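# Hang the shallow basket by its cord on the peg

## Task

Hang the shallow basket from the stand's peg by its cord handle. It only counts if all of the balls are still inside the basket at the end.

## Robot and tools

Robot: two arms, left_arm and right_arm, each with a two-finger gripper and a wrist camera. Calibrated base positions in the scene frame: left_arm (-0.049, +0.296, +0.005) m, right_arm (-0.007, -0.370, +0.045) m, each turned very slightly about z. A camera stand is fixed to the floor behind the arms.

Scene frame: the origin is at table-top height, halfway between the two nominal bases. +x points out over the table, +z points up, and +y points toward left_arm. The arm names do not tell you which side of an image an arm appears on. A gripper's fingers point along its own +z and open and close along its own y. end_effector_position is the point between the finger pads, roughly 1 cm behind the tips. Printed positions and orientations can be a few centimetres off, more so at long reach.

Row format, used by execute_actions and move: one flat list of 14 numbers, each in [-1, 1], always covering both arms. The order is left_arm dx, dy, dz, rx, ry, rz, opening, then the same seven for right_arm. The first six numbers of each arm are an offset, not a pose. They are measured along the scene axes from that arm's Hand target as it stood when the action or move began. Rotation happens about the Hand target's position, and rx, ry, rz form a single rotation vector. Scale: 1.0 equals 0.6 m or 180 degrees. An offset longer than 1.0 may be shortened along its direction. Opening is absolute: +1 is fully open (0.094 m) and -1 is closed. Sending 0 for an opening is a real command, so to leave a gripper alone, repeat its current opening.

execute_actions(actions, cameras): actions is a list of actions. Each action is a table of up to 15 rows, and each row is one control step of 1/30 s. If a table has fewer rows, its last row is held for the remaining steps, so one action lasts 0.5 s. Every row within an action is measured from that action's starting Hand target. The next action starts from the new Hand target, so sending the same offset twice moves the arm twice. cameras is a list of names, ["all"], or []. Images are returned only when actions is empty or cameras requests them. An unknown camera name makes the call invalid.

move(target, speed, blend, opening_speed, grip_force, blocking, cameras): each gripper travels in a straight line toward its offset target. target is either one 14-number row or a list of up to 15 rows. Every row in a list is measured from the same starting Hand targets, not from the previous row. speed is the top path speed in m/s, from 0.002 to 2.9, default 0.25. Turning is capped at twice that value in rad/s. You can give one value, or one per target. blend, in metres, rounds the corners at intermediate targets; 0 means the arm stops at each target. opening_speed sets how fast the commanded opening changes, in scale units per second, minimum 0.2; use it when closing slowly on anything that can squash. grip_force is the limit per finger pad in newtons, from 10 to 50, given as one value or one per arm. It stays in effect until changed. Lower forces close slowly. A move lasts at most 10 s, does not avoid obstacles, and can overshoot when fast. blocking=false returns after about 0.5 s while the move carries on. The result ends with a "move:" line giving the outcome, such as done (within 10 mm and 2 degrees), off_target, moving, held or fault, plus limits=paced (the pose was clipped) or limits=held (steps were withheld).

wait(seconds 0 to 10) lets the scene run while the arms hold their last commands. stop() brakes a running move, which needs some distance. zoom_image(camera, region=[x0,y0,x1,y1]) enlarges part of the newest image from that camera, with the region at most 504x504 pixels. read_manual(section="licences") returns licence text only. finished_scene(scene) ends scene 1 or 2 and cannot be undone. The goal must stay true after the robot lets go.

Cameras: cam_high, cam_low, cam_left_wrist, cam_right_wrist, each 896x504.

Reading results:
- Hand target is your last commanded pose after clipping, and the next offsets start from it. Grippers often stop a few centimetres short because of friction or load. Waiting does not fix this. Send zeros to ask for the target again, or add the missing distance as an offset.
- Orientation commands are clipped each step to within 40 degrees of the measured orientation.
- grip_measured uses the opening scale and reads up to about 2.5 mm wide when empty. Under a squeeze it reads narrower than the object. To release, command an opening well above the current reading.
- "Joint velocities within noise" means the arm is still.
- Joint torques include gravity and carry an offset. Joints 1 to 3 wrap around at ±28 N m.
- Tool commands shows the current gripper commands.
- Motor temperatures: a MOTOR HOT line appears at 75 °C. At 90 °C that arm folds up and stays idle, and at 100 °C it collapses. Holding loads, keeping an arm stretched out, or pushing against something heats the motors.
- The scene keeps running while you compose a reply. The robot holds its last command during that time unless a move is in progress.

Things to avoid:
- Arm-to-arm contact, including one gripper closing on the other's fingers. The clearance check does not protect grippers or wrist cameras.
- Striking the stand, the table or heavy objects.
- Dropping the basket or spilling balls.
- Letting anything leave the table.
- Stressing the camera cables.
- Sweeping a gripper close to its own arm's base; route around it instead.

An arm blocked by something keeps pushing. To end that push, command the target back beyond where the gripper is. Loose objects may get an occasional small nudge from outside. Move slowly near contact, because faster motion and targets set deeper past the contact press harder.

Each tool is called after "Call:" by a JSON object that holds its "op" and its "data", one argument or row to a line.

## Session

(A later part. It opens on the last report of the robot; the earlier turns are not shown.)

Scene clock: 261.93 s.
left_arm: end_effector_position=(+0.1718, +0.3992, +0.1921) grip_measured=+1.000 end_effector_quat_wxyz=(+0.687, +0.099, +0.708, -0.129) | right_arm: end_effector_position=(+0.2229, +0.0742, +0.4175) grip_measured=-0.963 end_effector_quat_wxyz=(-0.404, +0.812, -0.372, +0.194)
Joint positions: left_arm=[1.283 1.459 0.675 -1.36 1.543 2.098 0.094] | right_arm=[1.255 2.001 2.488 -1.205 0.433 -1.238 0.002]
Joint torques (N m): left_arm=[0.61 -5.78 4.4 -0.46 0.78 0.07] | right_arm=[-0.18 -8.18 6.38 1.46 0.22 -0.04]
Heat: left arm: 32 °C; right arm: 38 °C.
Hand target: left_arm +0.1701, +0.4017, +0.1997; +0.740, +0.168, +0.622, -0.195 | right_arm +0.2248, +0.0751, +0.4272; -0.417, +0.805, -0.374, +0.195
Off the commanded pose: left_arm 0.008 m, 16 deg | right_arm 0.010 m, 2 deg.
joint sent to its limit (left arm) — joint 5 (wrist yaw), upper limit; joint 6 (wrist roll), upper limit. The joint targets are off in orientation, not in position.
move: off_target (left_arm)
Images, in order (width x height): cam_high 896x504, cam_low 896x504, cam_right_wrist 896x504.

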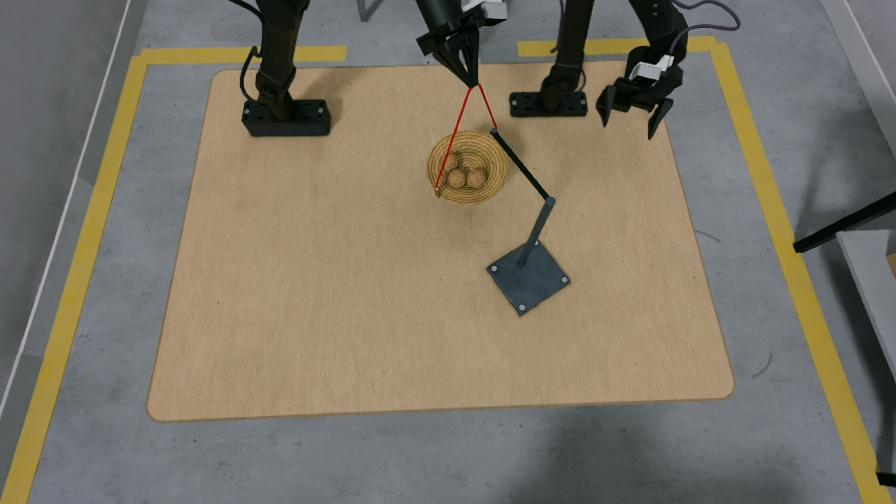

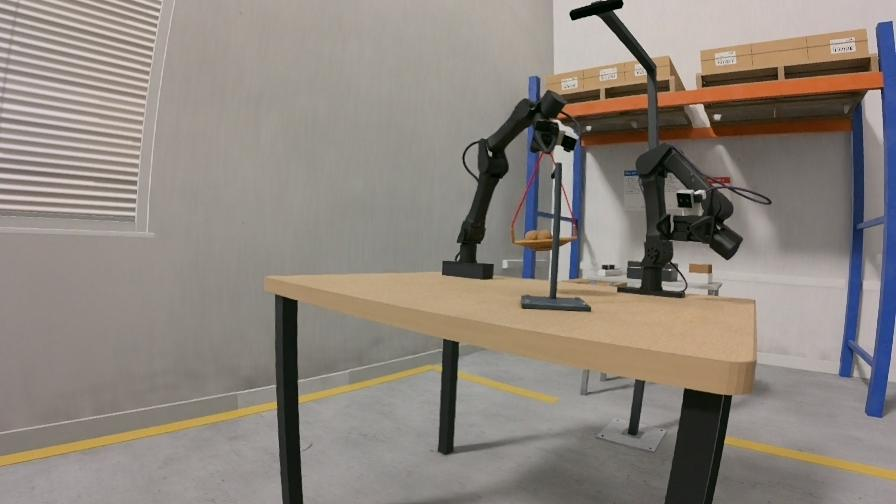

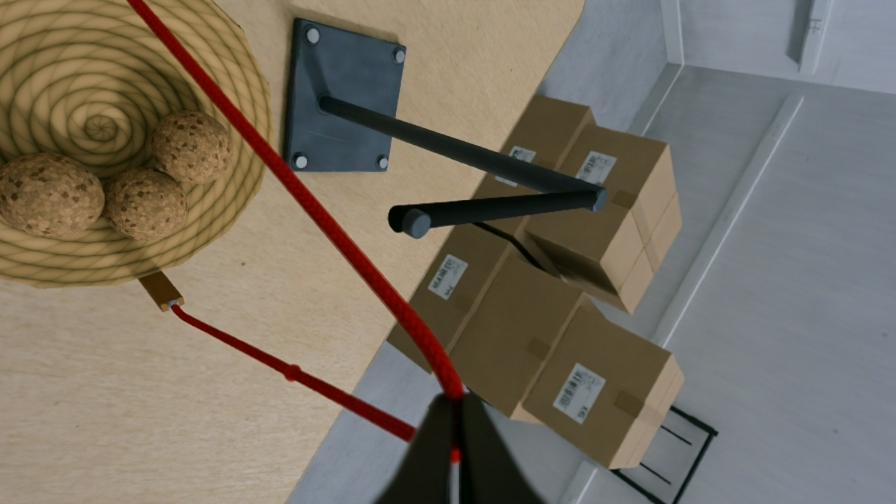

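Call:
{"op": "move", "data": {
  "target": [
    [0,0,0,0,0,0,1,-0.013,0.023,0,0,0,0,-1],
    [0,0,0,0,0,0,1,0.1,0.068,0,0,0,0,-1]
  ],
  "speed": 0.05,
  "cameras": ["cam_right_wrist","cam_high","cam_low"]
}}

Call:
{"op": "zoom_image", "data": {
  "camera": "cam_low",
  "region": [480, 120, 620, 300]
}}

Call:
{"op": "zoom_image", "data": {
  "camera": "cam_high",
  "region": [400, 50, 570, 220]
}}

Scene clock: 283.03 s.
left_arm: end_effector_position=(+0.1718, +0.3992, +0.1921) grip_measured=+1.000 end_effector_quat_wxyz=(+0.687, +0.099, +0.708, -0.129) | right_arm: end_effector_position=(+0.2820, +0.1125, +0.4133) grip_measured=-0.963 end_effector_quat_wxyz=(-0.438, +0.799, -0.358, +0.201)
Joint positions: left_arm=[1.283 1.459 0.675 -1.36 1.543 2.098 0.094] | right_arm=[1.152 2.266 2.839 -1.179 0.353 -1.344 0.002]
Joint torques (N m): left_arm=[0.62 -5.78 4.38 -0.46 0.77 0.07] | right_arm=[-0.23 -9.85 6.15 1.74 0.14 -0.04]
Heat: left arm: 32 °C; right arm: 38 °C.
Hand target: left_arm +0.1701, +0.4017, +0.1997; +0.740, +0.168, +0.622, -0.195 | right_arm +0.2848, +0.1159, +0.4271; -0.417, +0.805, -0.374, +0.195
Off the commanded pose: left_arm 0.008 m, 16 deg | right_arm 0.015 m, 3 deg.
elbow stopped short (right arm): the move would have taken joint 3 (elbow) straighter than the controller allows.
joint sent to its limit (left arm) — joint 5 (wrist yaw), upper limit; joint 6 (wrist roll), upper limit. The joint targets are off in orientation, not in position.
move: off_target (left_arm, right_arm)
Images, in order (width x height): cam_high 896x504, cam_low 896x504, cam_right_wrist 896x504.

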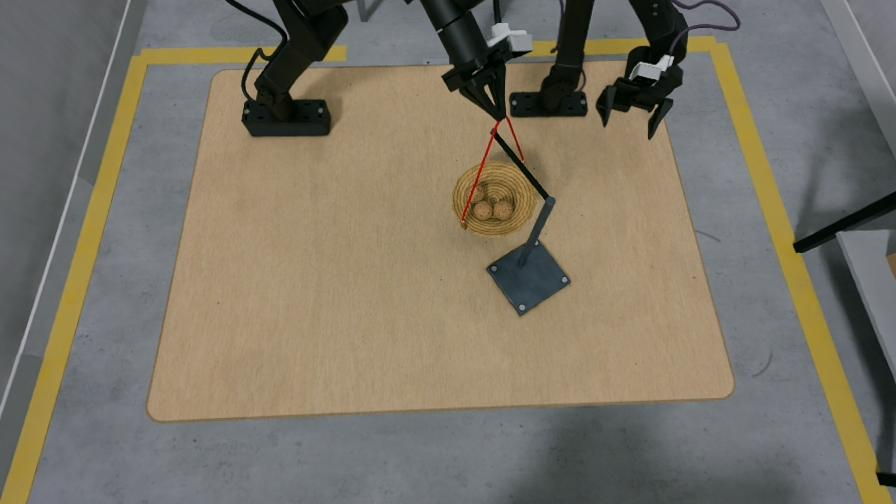

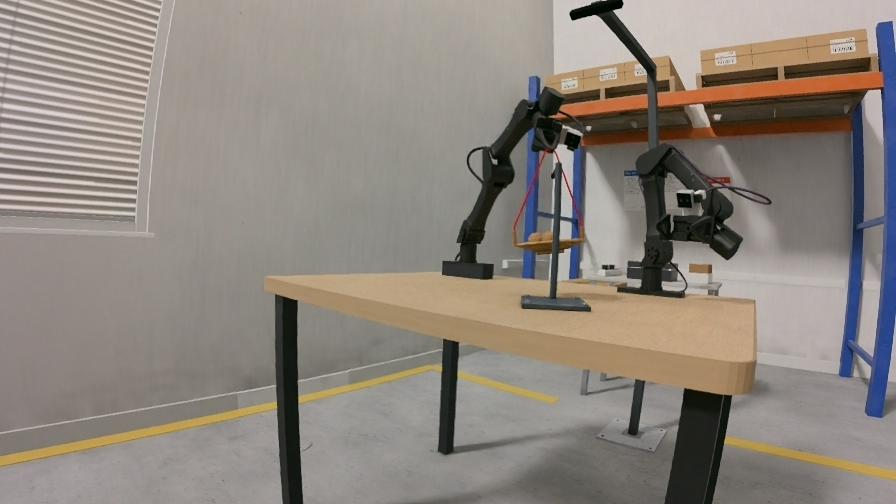

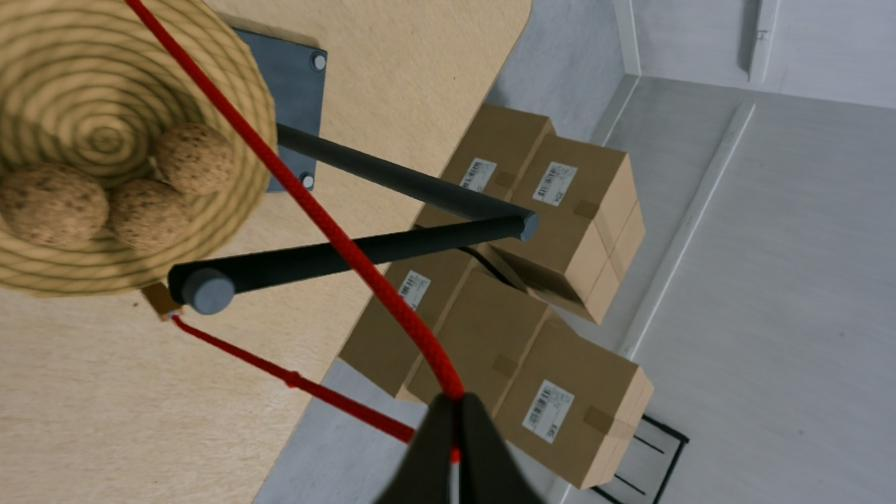

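Scaled by 2.800 from the camera's 896x504 image, which has a finer 1280x720 frame.

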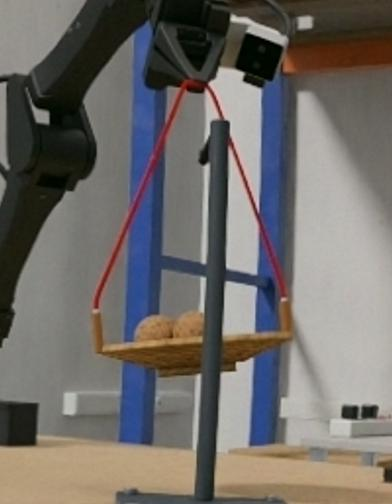

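Scaled by 2.965 from the camera's 896x504 image, which has a finer 1280x720 frame.

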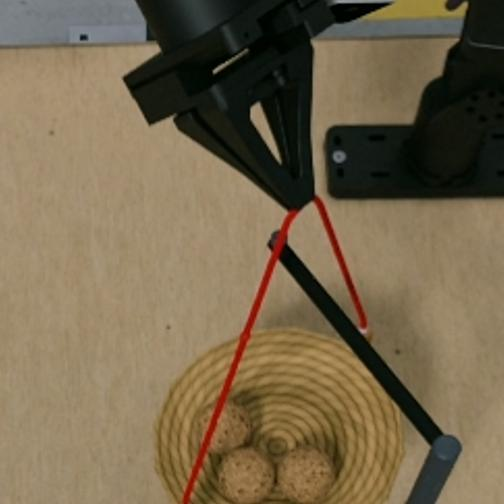

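Call:
{"op": "move", "data": {
  "target": [0,0,0,0,0,0,1,0.034,0.015,-0.08,0,0,0,-1],
  "speed": 0.05,
  "cameras": ["cam_right_wrist","cam_high","cam_low"]
}}

Call:
{"op": "zoom_image", "data": {
  "camera": "cam_low",
  "region": [480, 120, 620, 300]
}}

Call:
{"op": "zoom_image", "data": {
  "camera": "cam_high",
  "region": [420, 70, 590, 240]
}}

Scene clock: 295.77 s.
left_arm: end_effector_position=(+0.1718, +0.3992, +0.1921) grip_measured=+1.000 end_effector_quat_wxyz=(+0.687, +0.099, +0.708, -0.129) | right_arm: end_effector_position=(+0.3021, +0.1241, +0.3673) grip_measured=-0.963 end_effector_quat_wxyz=(-0.403, +0.815, -0.368, +0.197)
Joint positions: left_arm=[1.283 1.459 0.675 -1.36 1.543 2.098 0.094] | right_arm=[1.123 2.35 2.839 -1.174 0.332 -1.341 0.002]
Joint torques (N m): left_arm=[0.62 -5.75 4.42 -0.47 0.77 0.09] | right_arm=[-0.4 -10.84 6.3 1.58 0.14 0.05]
Heat: left arm: 32 °C; right arm: 38 °C.
Hand target: left_arm +0.1701, +0.4017, +0.1997; +0.740, +0.168, +0.622, -0.195 | right_arm +0.3053, +0.1249, +0.3792; -0.417, +0.805, -0.374, +0.195
Off the commanded pose: left_arm 0.008 m, 16 deg | right_arm 0.012 m, 2 deg.
elbow stopped short (right arm): the move would have taken joint 3 (elbow) straighter than the controller allows.
joint sent to its limit (left arm) — joint 5 (wrist yaw), upper limit; joint 6 (wrist roll), upper limit. The joint targets are off in orientation, not in position.
move: off_target (left_arm, right_arm)
Images, in order (width x height): cam_high 896x504, cam_low 896x504, cam_right_wrist 896x504.

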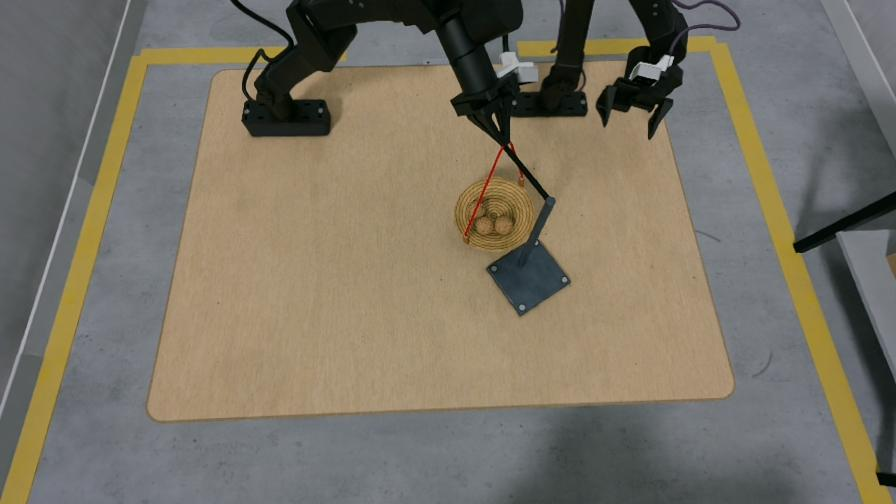

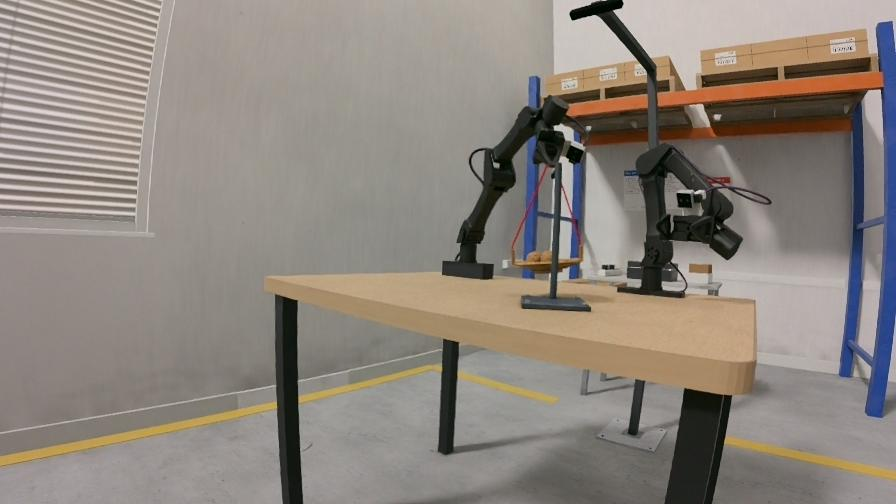

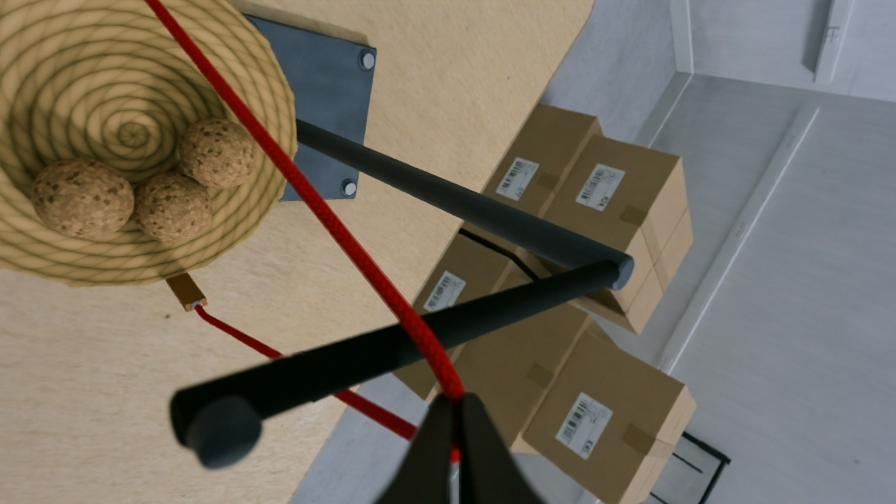

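Scaled by 2.800 from the camera's 896x504 image, which has a finer 1280x720 frame.

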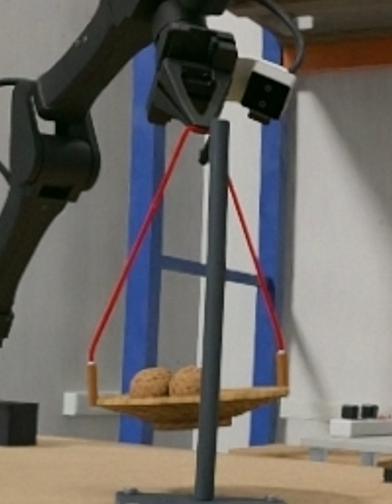

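Scaled by 2.965 from the camera's 896x504 image, which has a finer 1280x720 frame.

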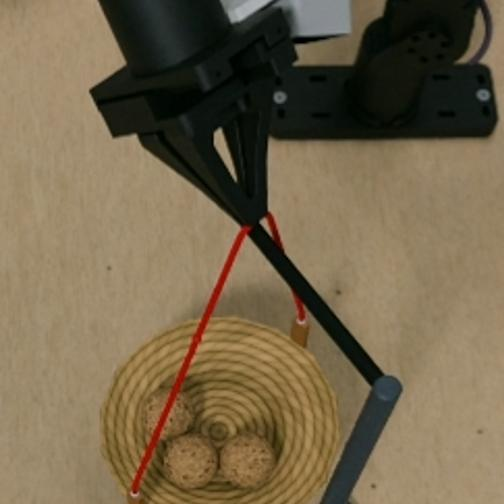

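Call:
{"op": "move", "data": {
  "target": [
    [0,0,0,0,0,0,1,-0.005,0.012,-0.015,0,0,0,-1],
    [0,0,0,0,0,0,1,-0.005,0.012,-0.015,0,0,0,-0.78]
  ],
  "speed": 0.04,
  "opening_speed": 0.2,
  "cameras": ["cam_right_wrist","cam_high","cam_low"]
}}

Call:
{"op": "zoom_image", "data": {
  "camera": "cam_low",
  "region": [480, 120, 620, 300]
}}

Scene clock: 303.80 s.
left_arm: end_effector_position=(+0.1718, +0.3992, +0.1921) grip_measured=+1.000 end_effector_quat_wxyz=(+0.687, +0.099, +0.708, -0.129) | right_arm: end_effector_position=(+0.3039, +0.1308, +0.3694) grip_measured=-0.782 end_effector_quat_wxyz=(-0.416, +0.806, -0.372, +0.196)
Joint positions: left_arm=[1.283 1.459 0.675 -1.36 1.543 2.098 0.094] | right_arm=[1.127 2.358 2.839 -1.139 0.338 -1.329 0.01]
Joint torques (N m): left_arm=[0.62 -5.81 4.42 -0.46 0.78 0.08] | right_arm=[0.35 -10.91 4.71 1.44 0.18 0.04]
Heat: left arm: 32 °C; right arm: 38 °C.
Hand target: left_arm +0.1701, +0.4017, +0.1997; +0.740, +0.168, +0.622, -0.195 | right_arm +0.3021, +0.1321, +0.3703; -0.417, +0.805, -0.374, +0.195
Off the commanded pose: left_arm 0.008 m, 16 deg | right_arm 0.002 m, 0 deg.
joint sent to its limit (left arm) — joint 5 (wrist yaw), upper limit; joint 6 (wrist roll), upper limit. The joint targets are off in orientation, not in position.
move: off_target (left_arm)
Images, in order (width x height): cam_high 896x504, cam_low 896x504, cam_right_wrist 896x504.

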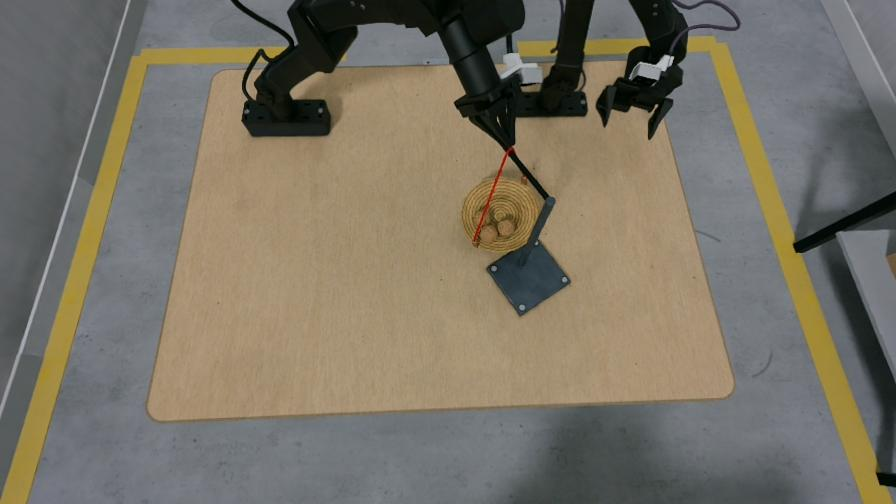

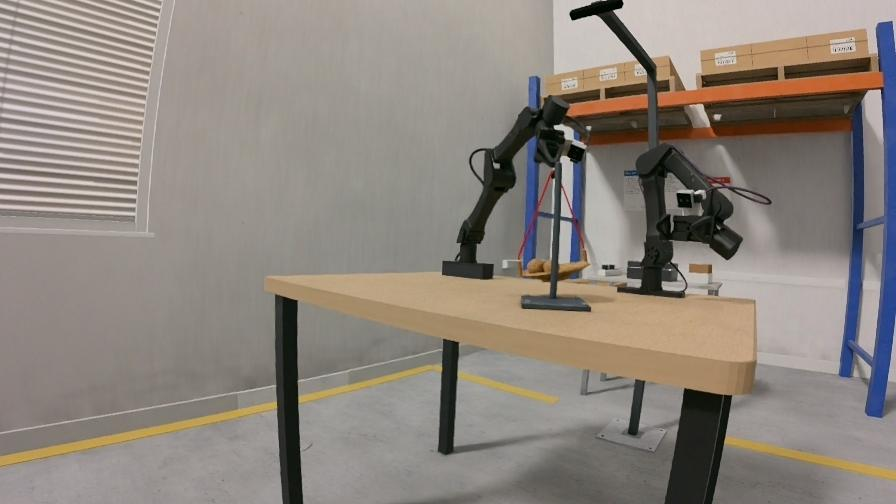

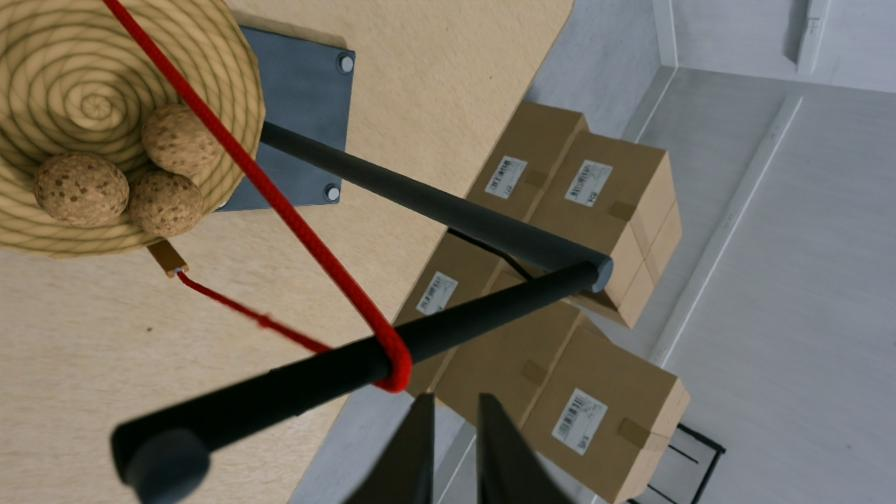

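Scaled by 2.800 from the camera's 896x504 image, which has a finer 1280x720 frame.

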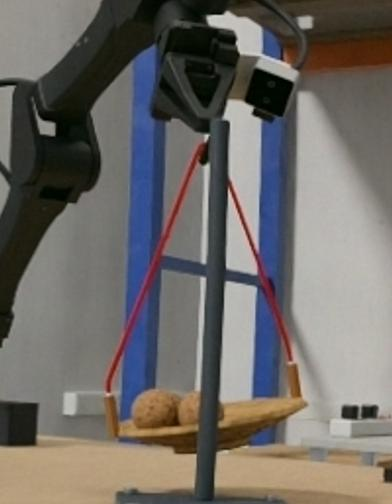

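Call:
{"op": "move", "data": {
  "target": [
    [0,0,0,0,0,0,1,-0.1,-0.085,0.1,0,0,0,-0.78],
    [0,0,0,0,0,0,1,-0.25,-0.25,0.05,0,0,0,-0.78]
  ],
  "speed": 0.12,
  "cameras": ["all"]
}}

Call:
{"op": "zoom_image", "data": {
  "camera": "cam_low",
  "region": [480, 120, 620, 300]
}}

Call:
{"op": "zoom_image", "data": {
  "camera": "cam_high",
  "region": [420, 100, 590, 270]
}}

Scene clock: 311.03 s.
left_arm: end_effector_position=(+0.1718, +0.3992, +0.1921) grip_measured=+1.000 end_effector_quat_wxyz=(+0.687, +0.099, +0.708, -0.129) | right_arm: end_effector_position=(+0.1527, -0.0139, +0.3979) grip_measured=-0.782 end_effector_quat_wxyz=(-0.413, +0.809, -0.370, +0.195)
Joint positions: left_arm=[1.283 1.459 0.675 -1.36 1.543 2.098 0.094] | right_arm=[1.398 1.475 1.75 -1.021 0.54 -1.138 0.01]
Joint torques (N m): left_arm=[0.64 -5.79 4.41 -0.47 0.78 0.08] | right_arm=[0.23 -6.05 4.05 1.36 0.31 0.06]
Heat: left arm: 32 °C; right arm: 38 °C.
Hand target: left_arm +0.1701, +0.4017, +0.1997; +0.740, +0.168, +0.622, -0.195 | right_arm +0.1522, -0.0179, +0.4003; -0.417, +0.805, -0.374, +0.195
Off the commanded pose: left_arm 0.008 m, 16 deg | right_arm 0.005 m, 1 deg.
joint sent to its limit (left arm) — joint 5 (wrist yaw), upper limit; joint 6 (wrist roll), upper limit. The joint targets are off in orientation, not in position.
move: off_target (left_arm)

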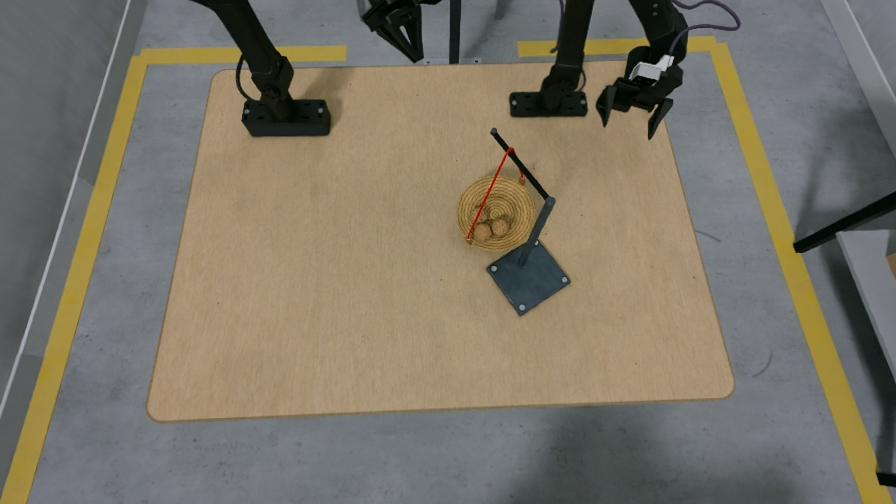

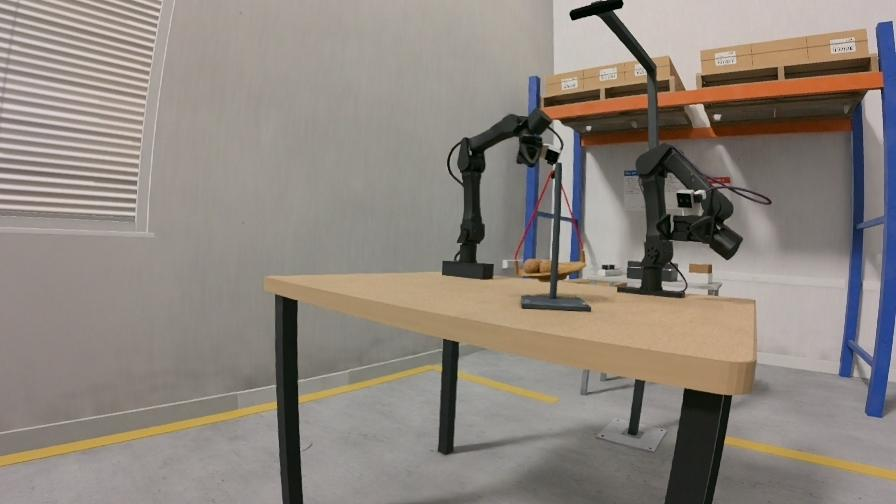

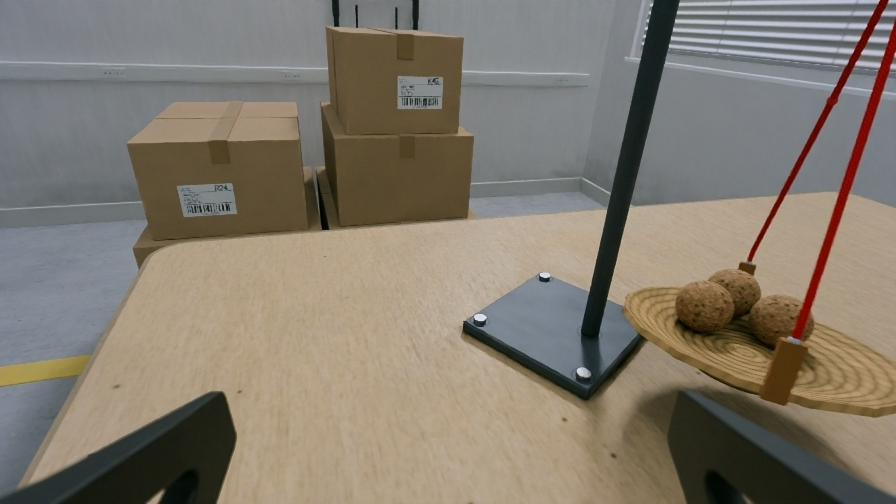

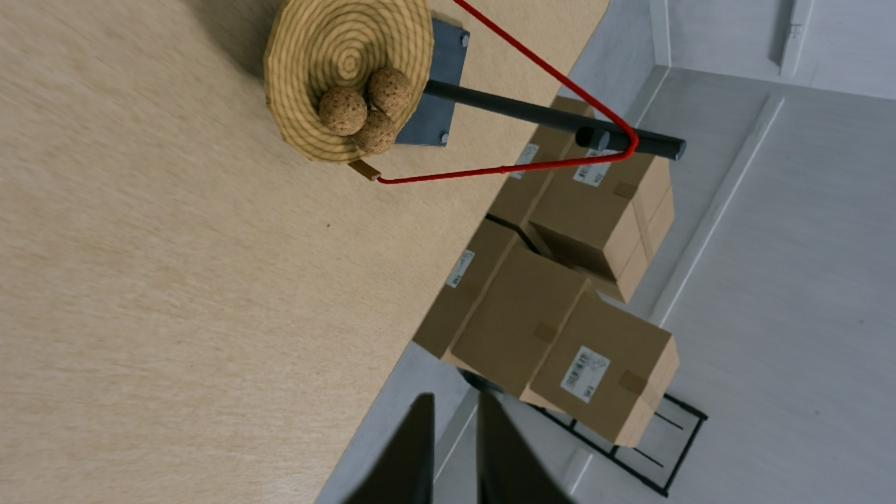

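Scaled by 2.800 from the camera's 896x504 image, which has a finer 1280x720 frame.

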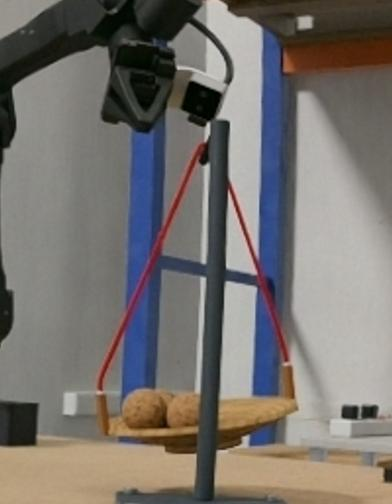

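Scaled by 2.965 from the camera's 896x504 image, which has a finer 1280x720 frame.

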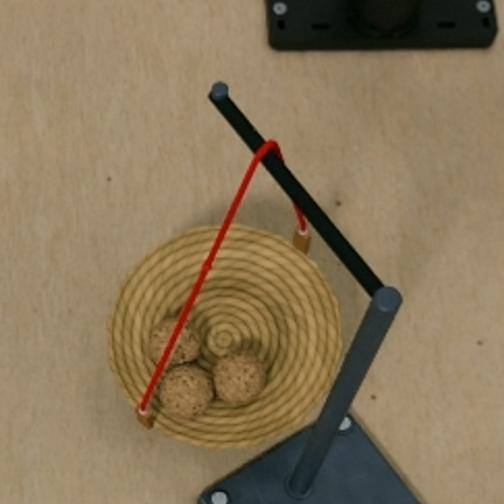

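Call:
{"op": "wait", "data": {
  "seconds": 3,
  "cameras": ["cam_left_wrist"]
}}

Scene clock: 315.30 s.
left_arm: end_effector_position=(+0.1718, +0.3992, +0.1921) grip_measured=+1.000 end_effector_quat_wxyz=(+0.687, +0.099, +0.708, -0.129) | right_arm: end_effector_position=(+0.1527, -0.0138, +0.3980) grip_measured=-0.782 end_effector_quat_wxyz=(-0.414, +0.809, -0.370, +0.195)
Joint positions: left_arm=[1.283 1.459 0.675 -1.36 1.543 2.098 0.094] | right_arm=[1.398 1.475 1.75 -1.021 0.54 -1.138 0.01]
Joint torques (N m): left_arm=[0.59 -5.79 4.41 -0.47 0.79 0.07] | right_arm=[0.2 -6.02 4.08 1.37 0.32 0.06]
Heat: left arm: 32 °C; right arm: 38 °C.
Hand target: left_arm +0.1701, +0.4017, +0.1997; +0.740, +0.168, +0.622, -0.195 | right_arm +0.1522, -0.0179, +0.4004; -0.417, +0.805, -0.374, +0.195
Tool commands: left_gripper/opening=+1.0 right_gripper/opening=-0.78
Off the commanded pose: left_arm 0.008 m, 16 deg | right_arm 0.005 m, 1 deg.
wait: 3.00 s; at rest from the start
Images, in order (width x height): cam_left_wrist 896x504.

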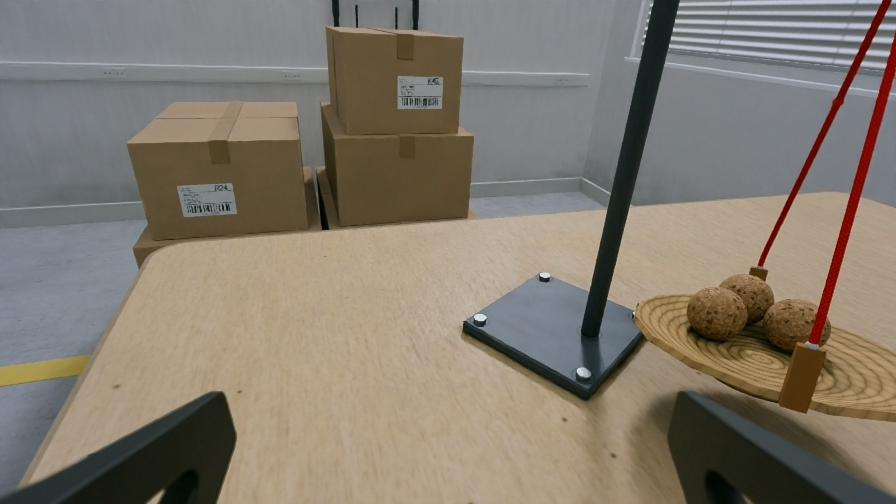

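Call:
{"op": "finished_scene", "data": {
  "scene": 1
}}

The scene is finished: the task was done.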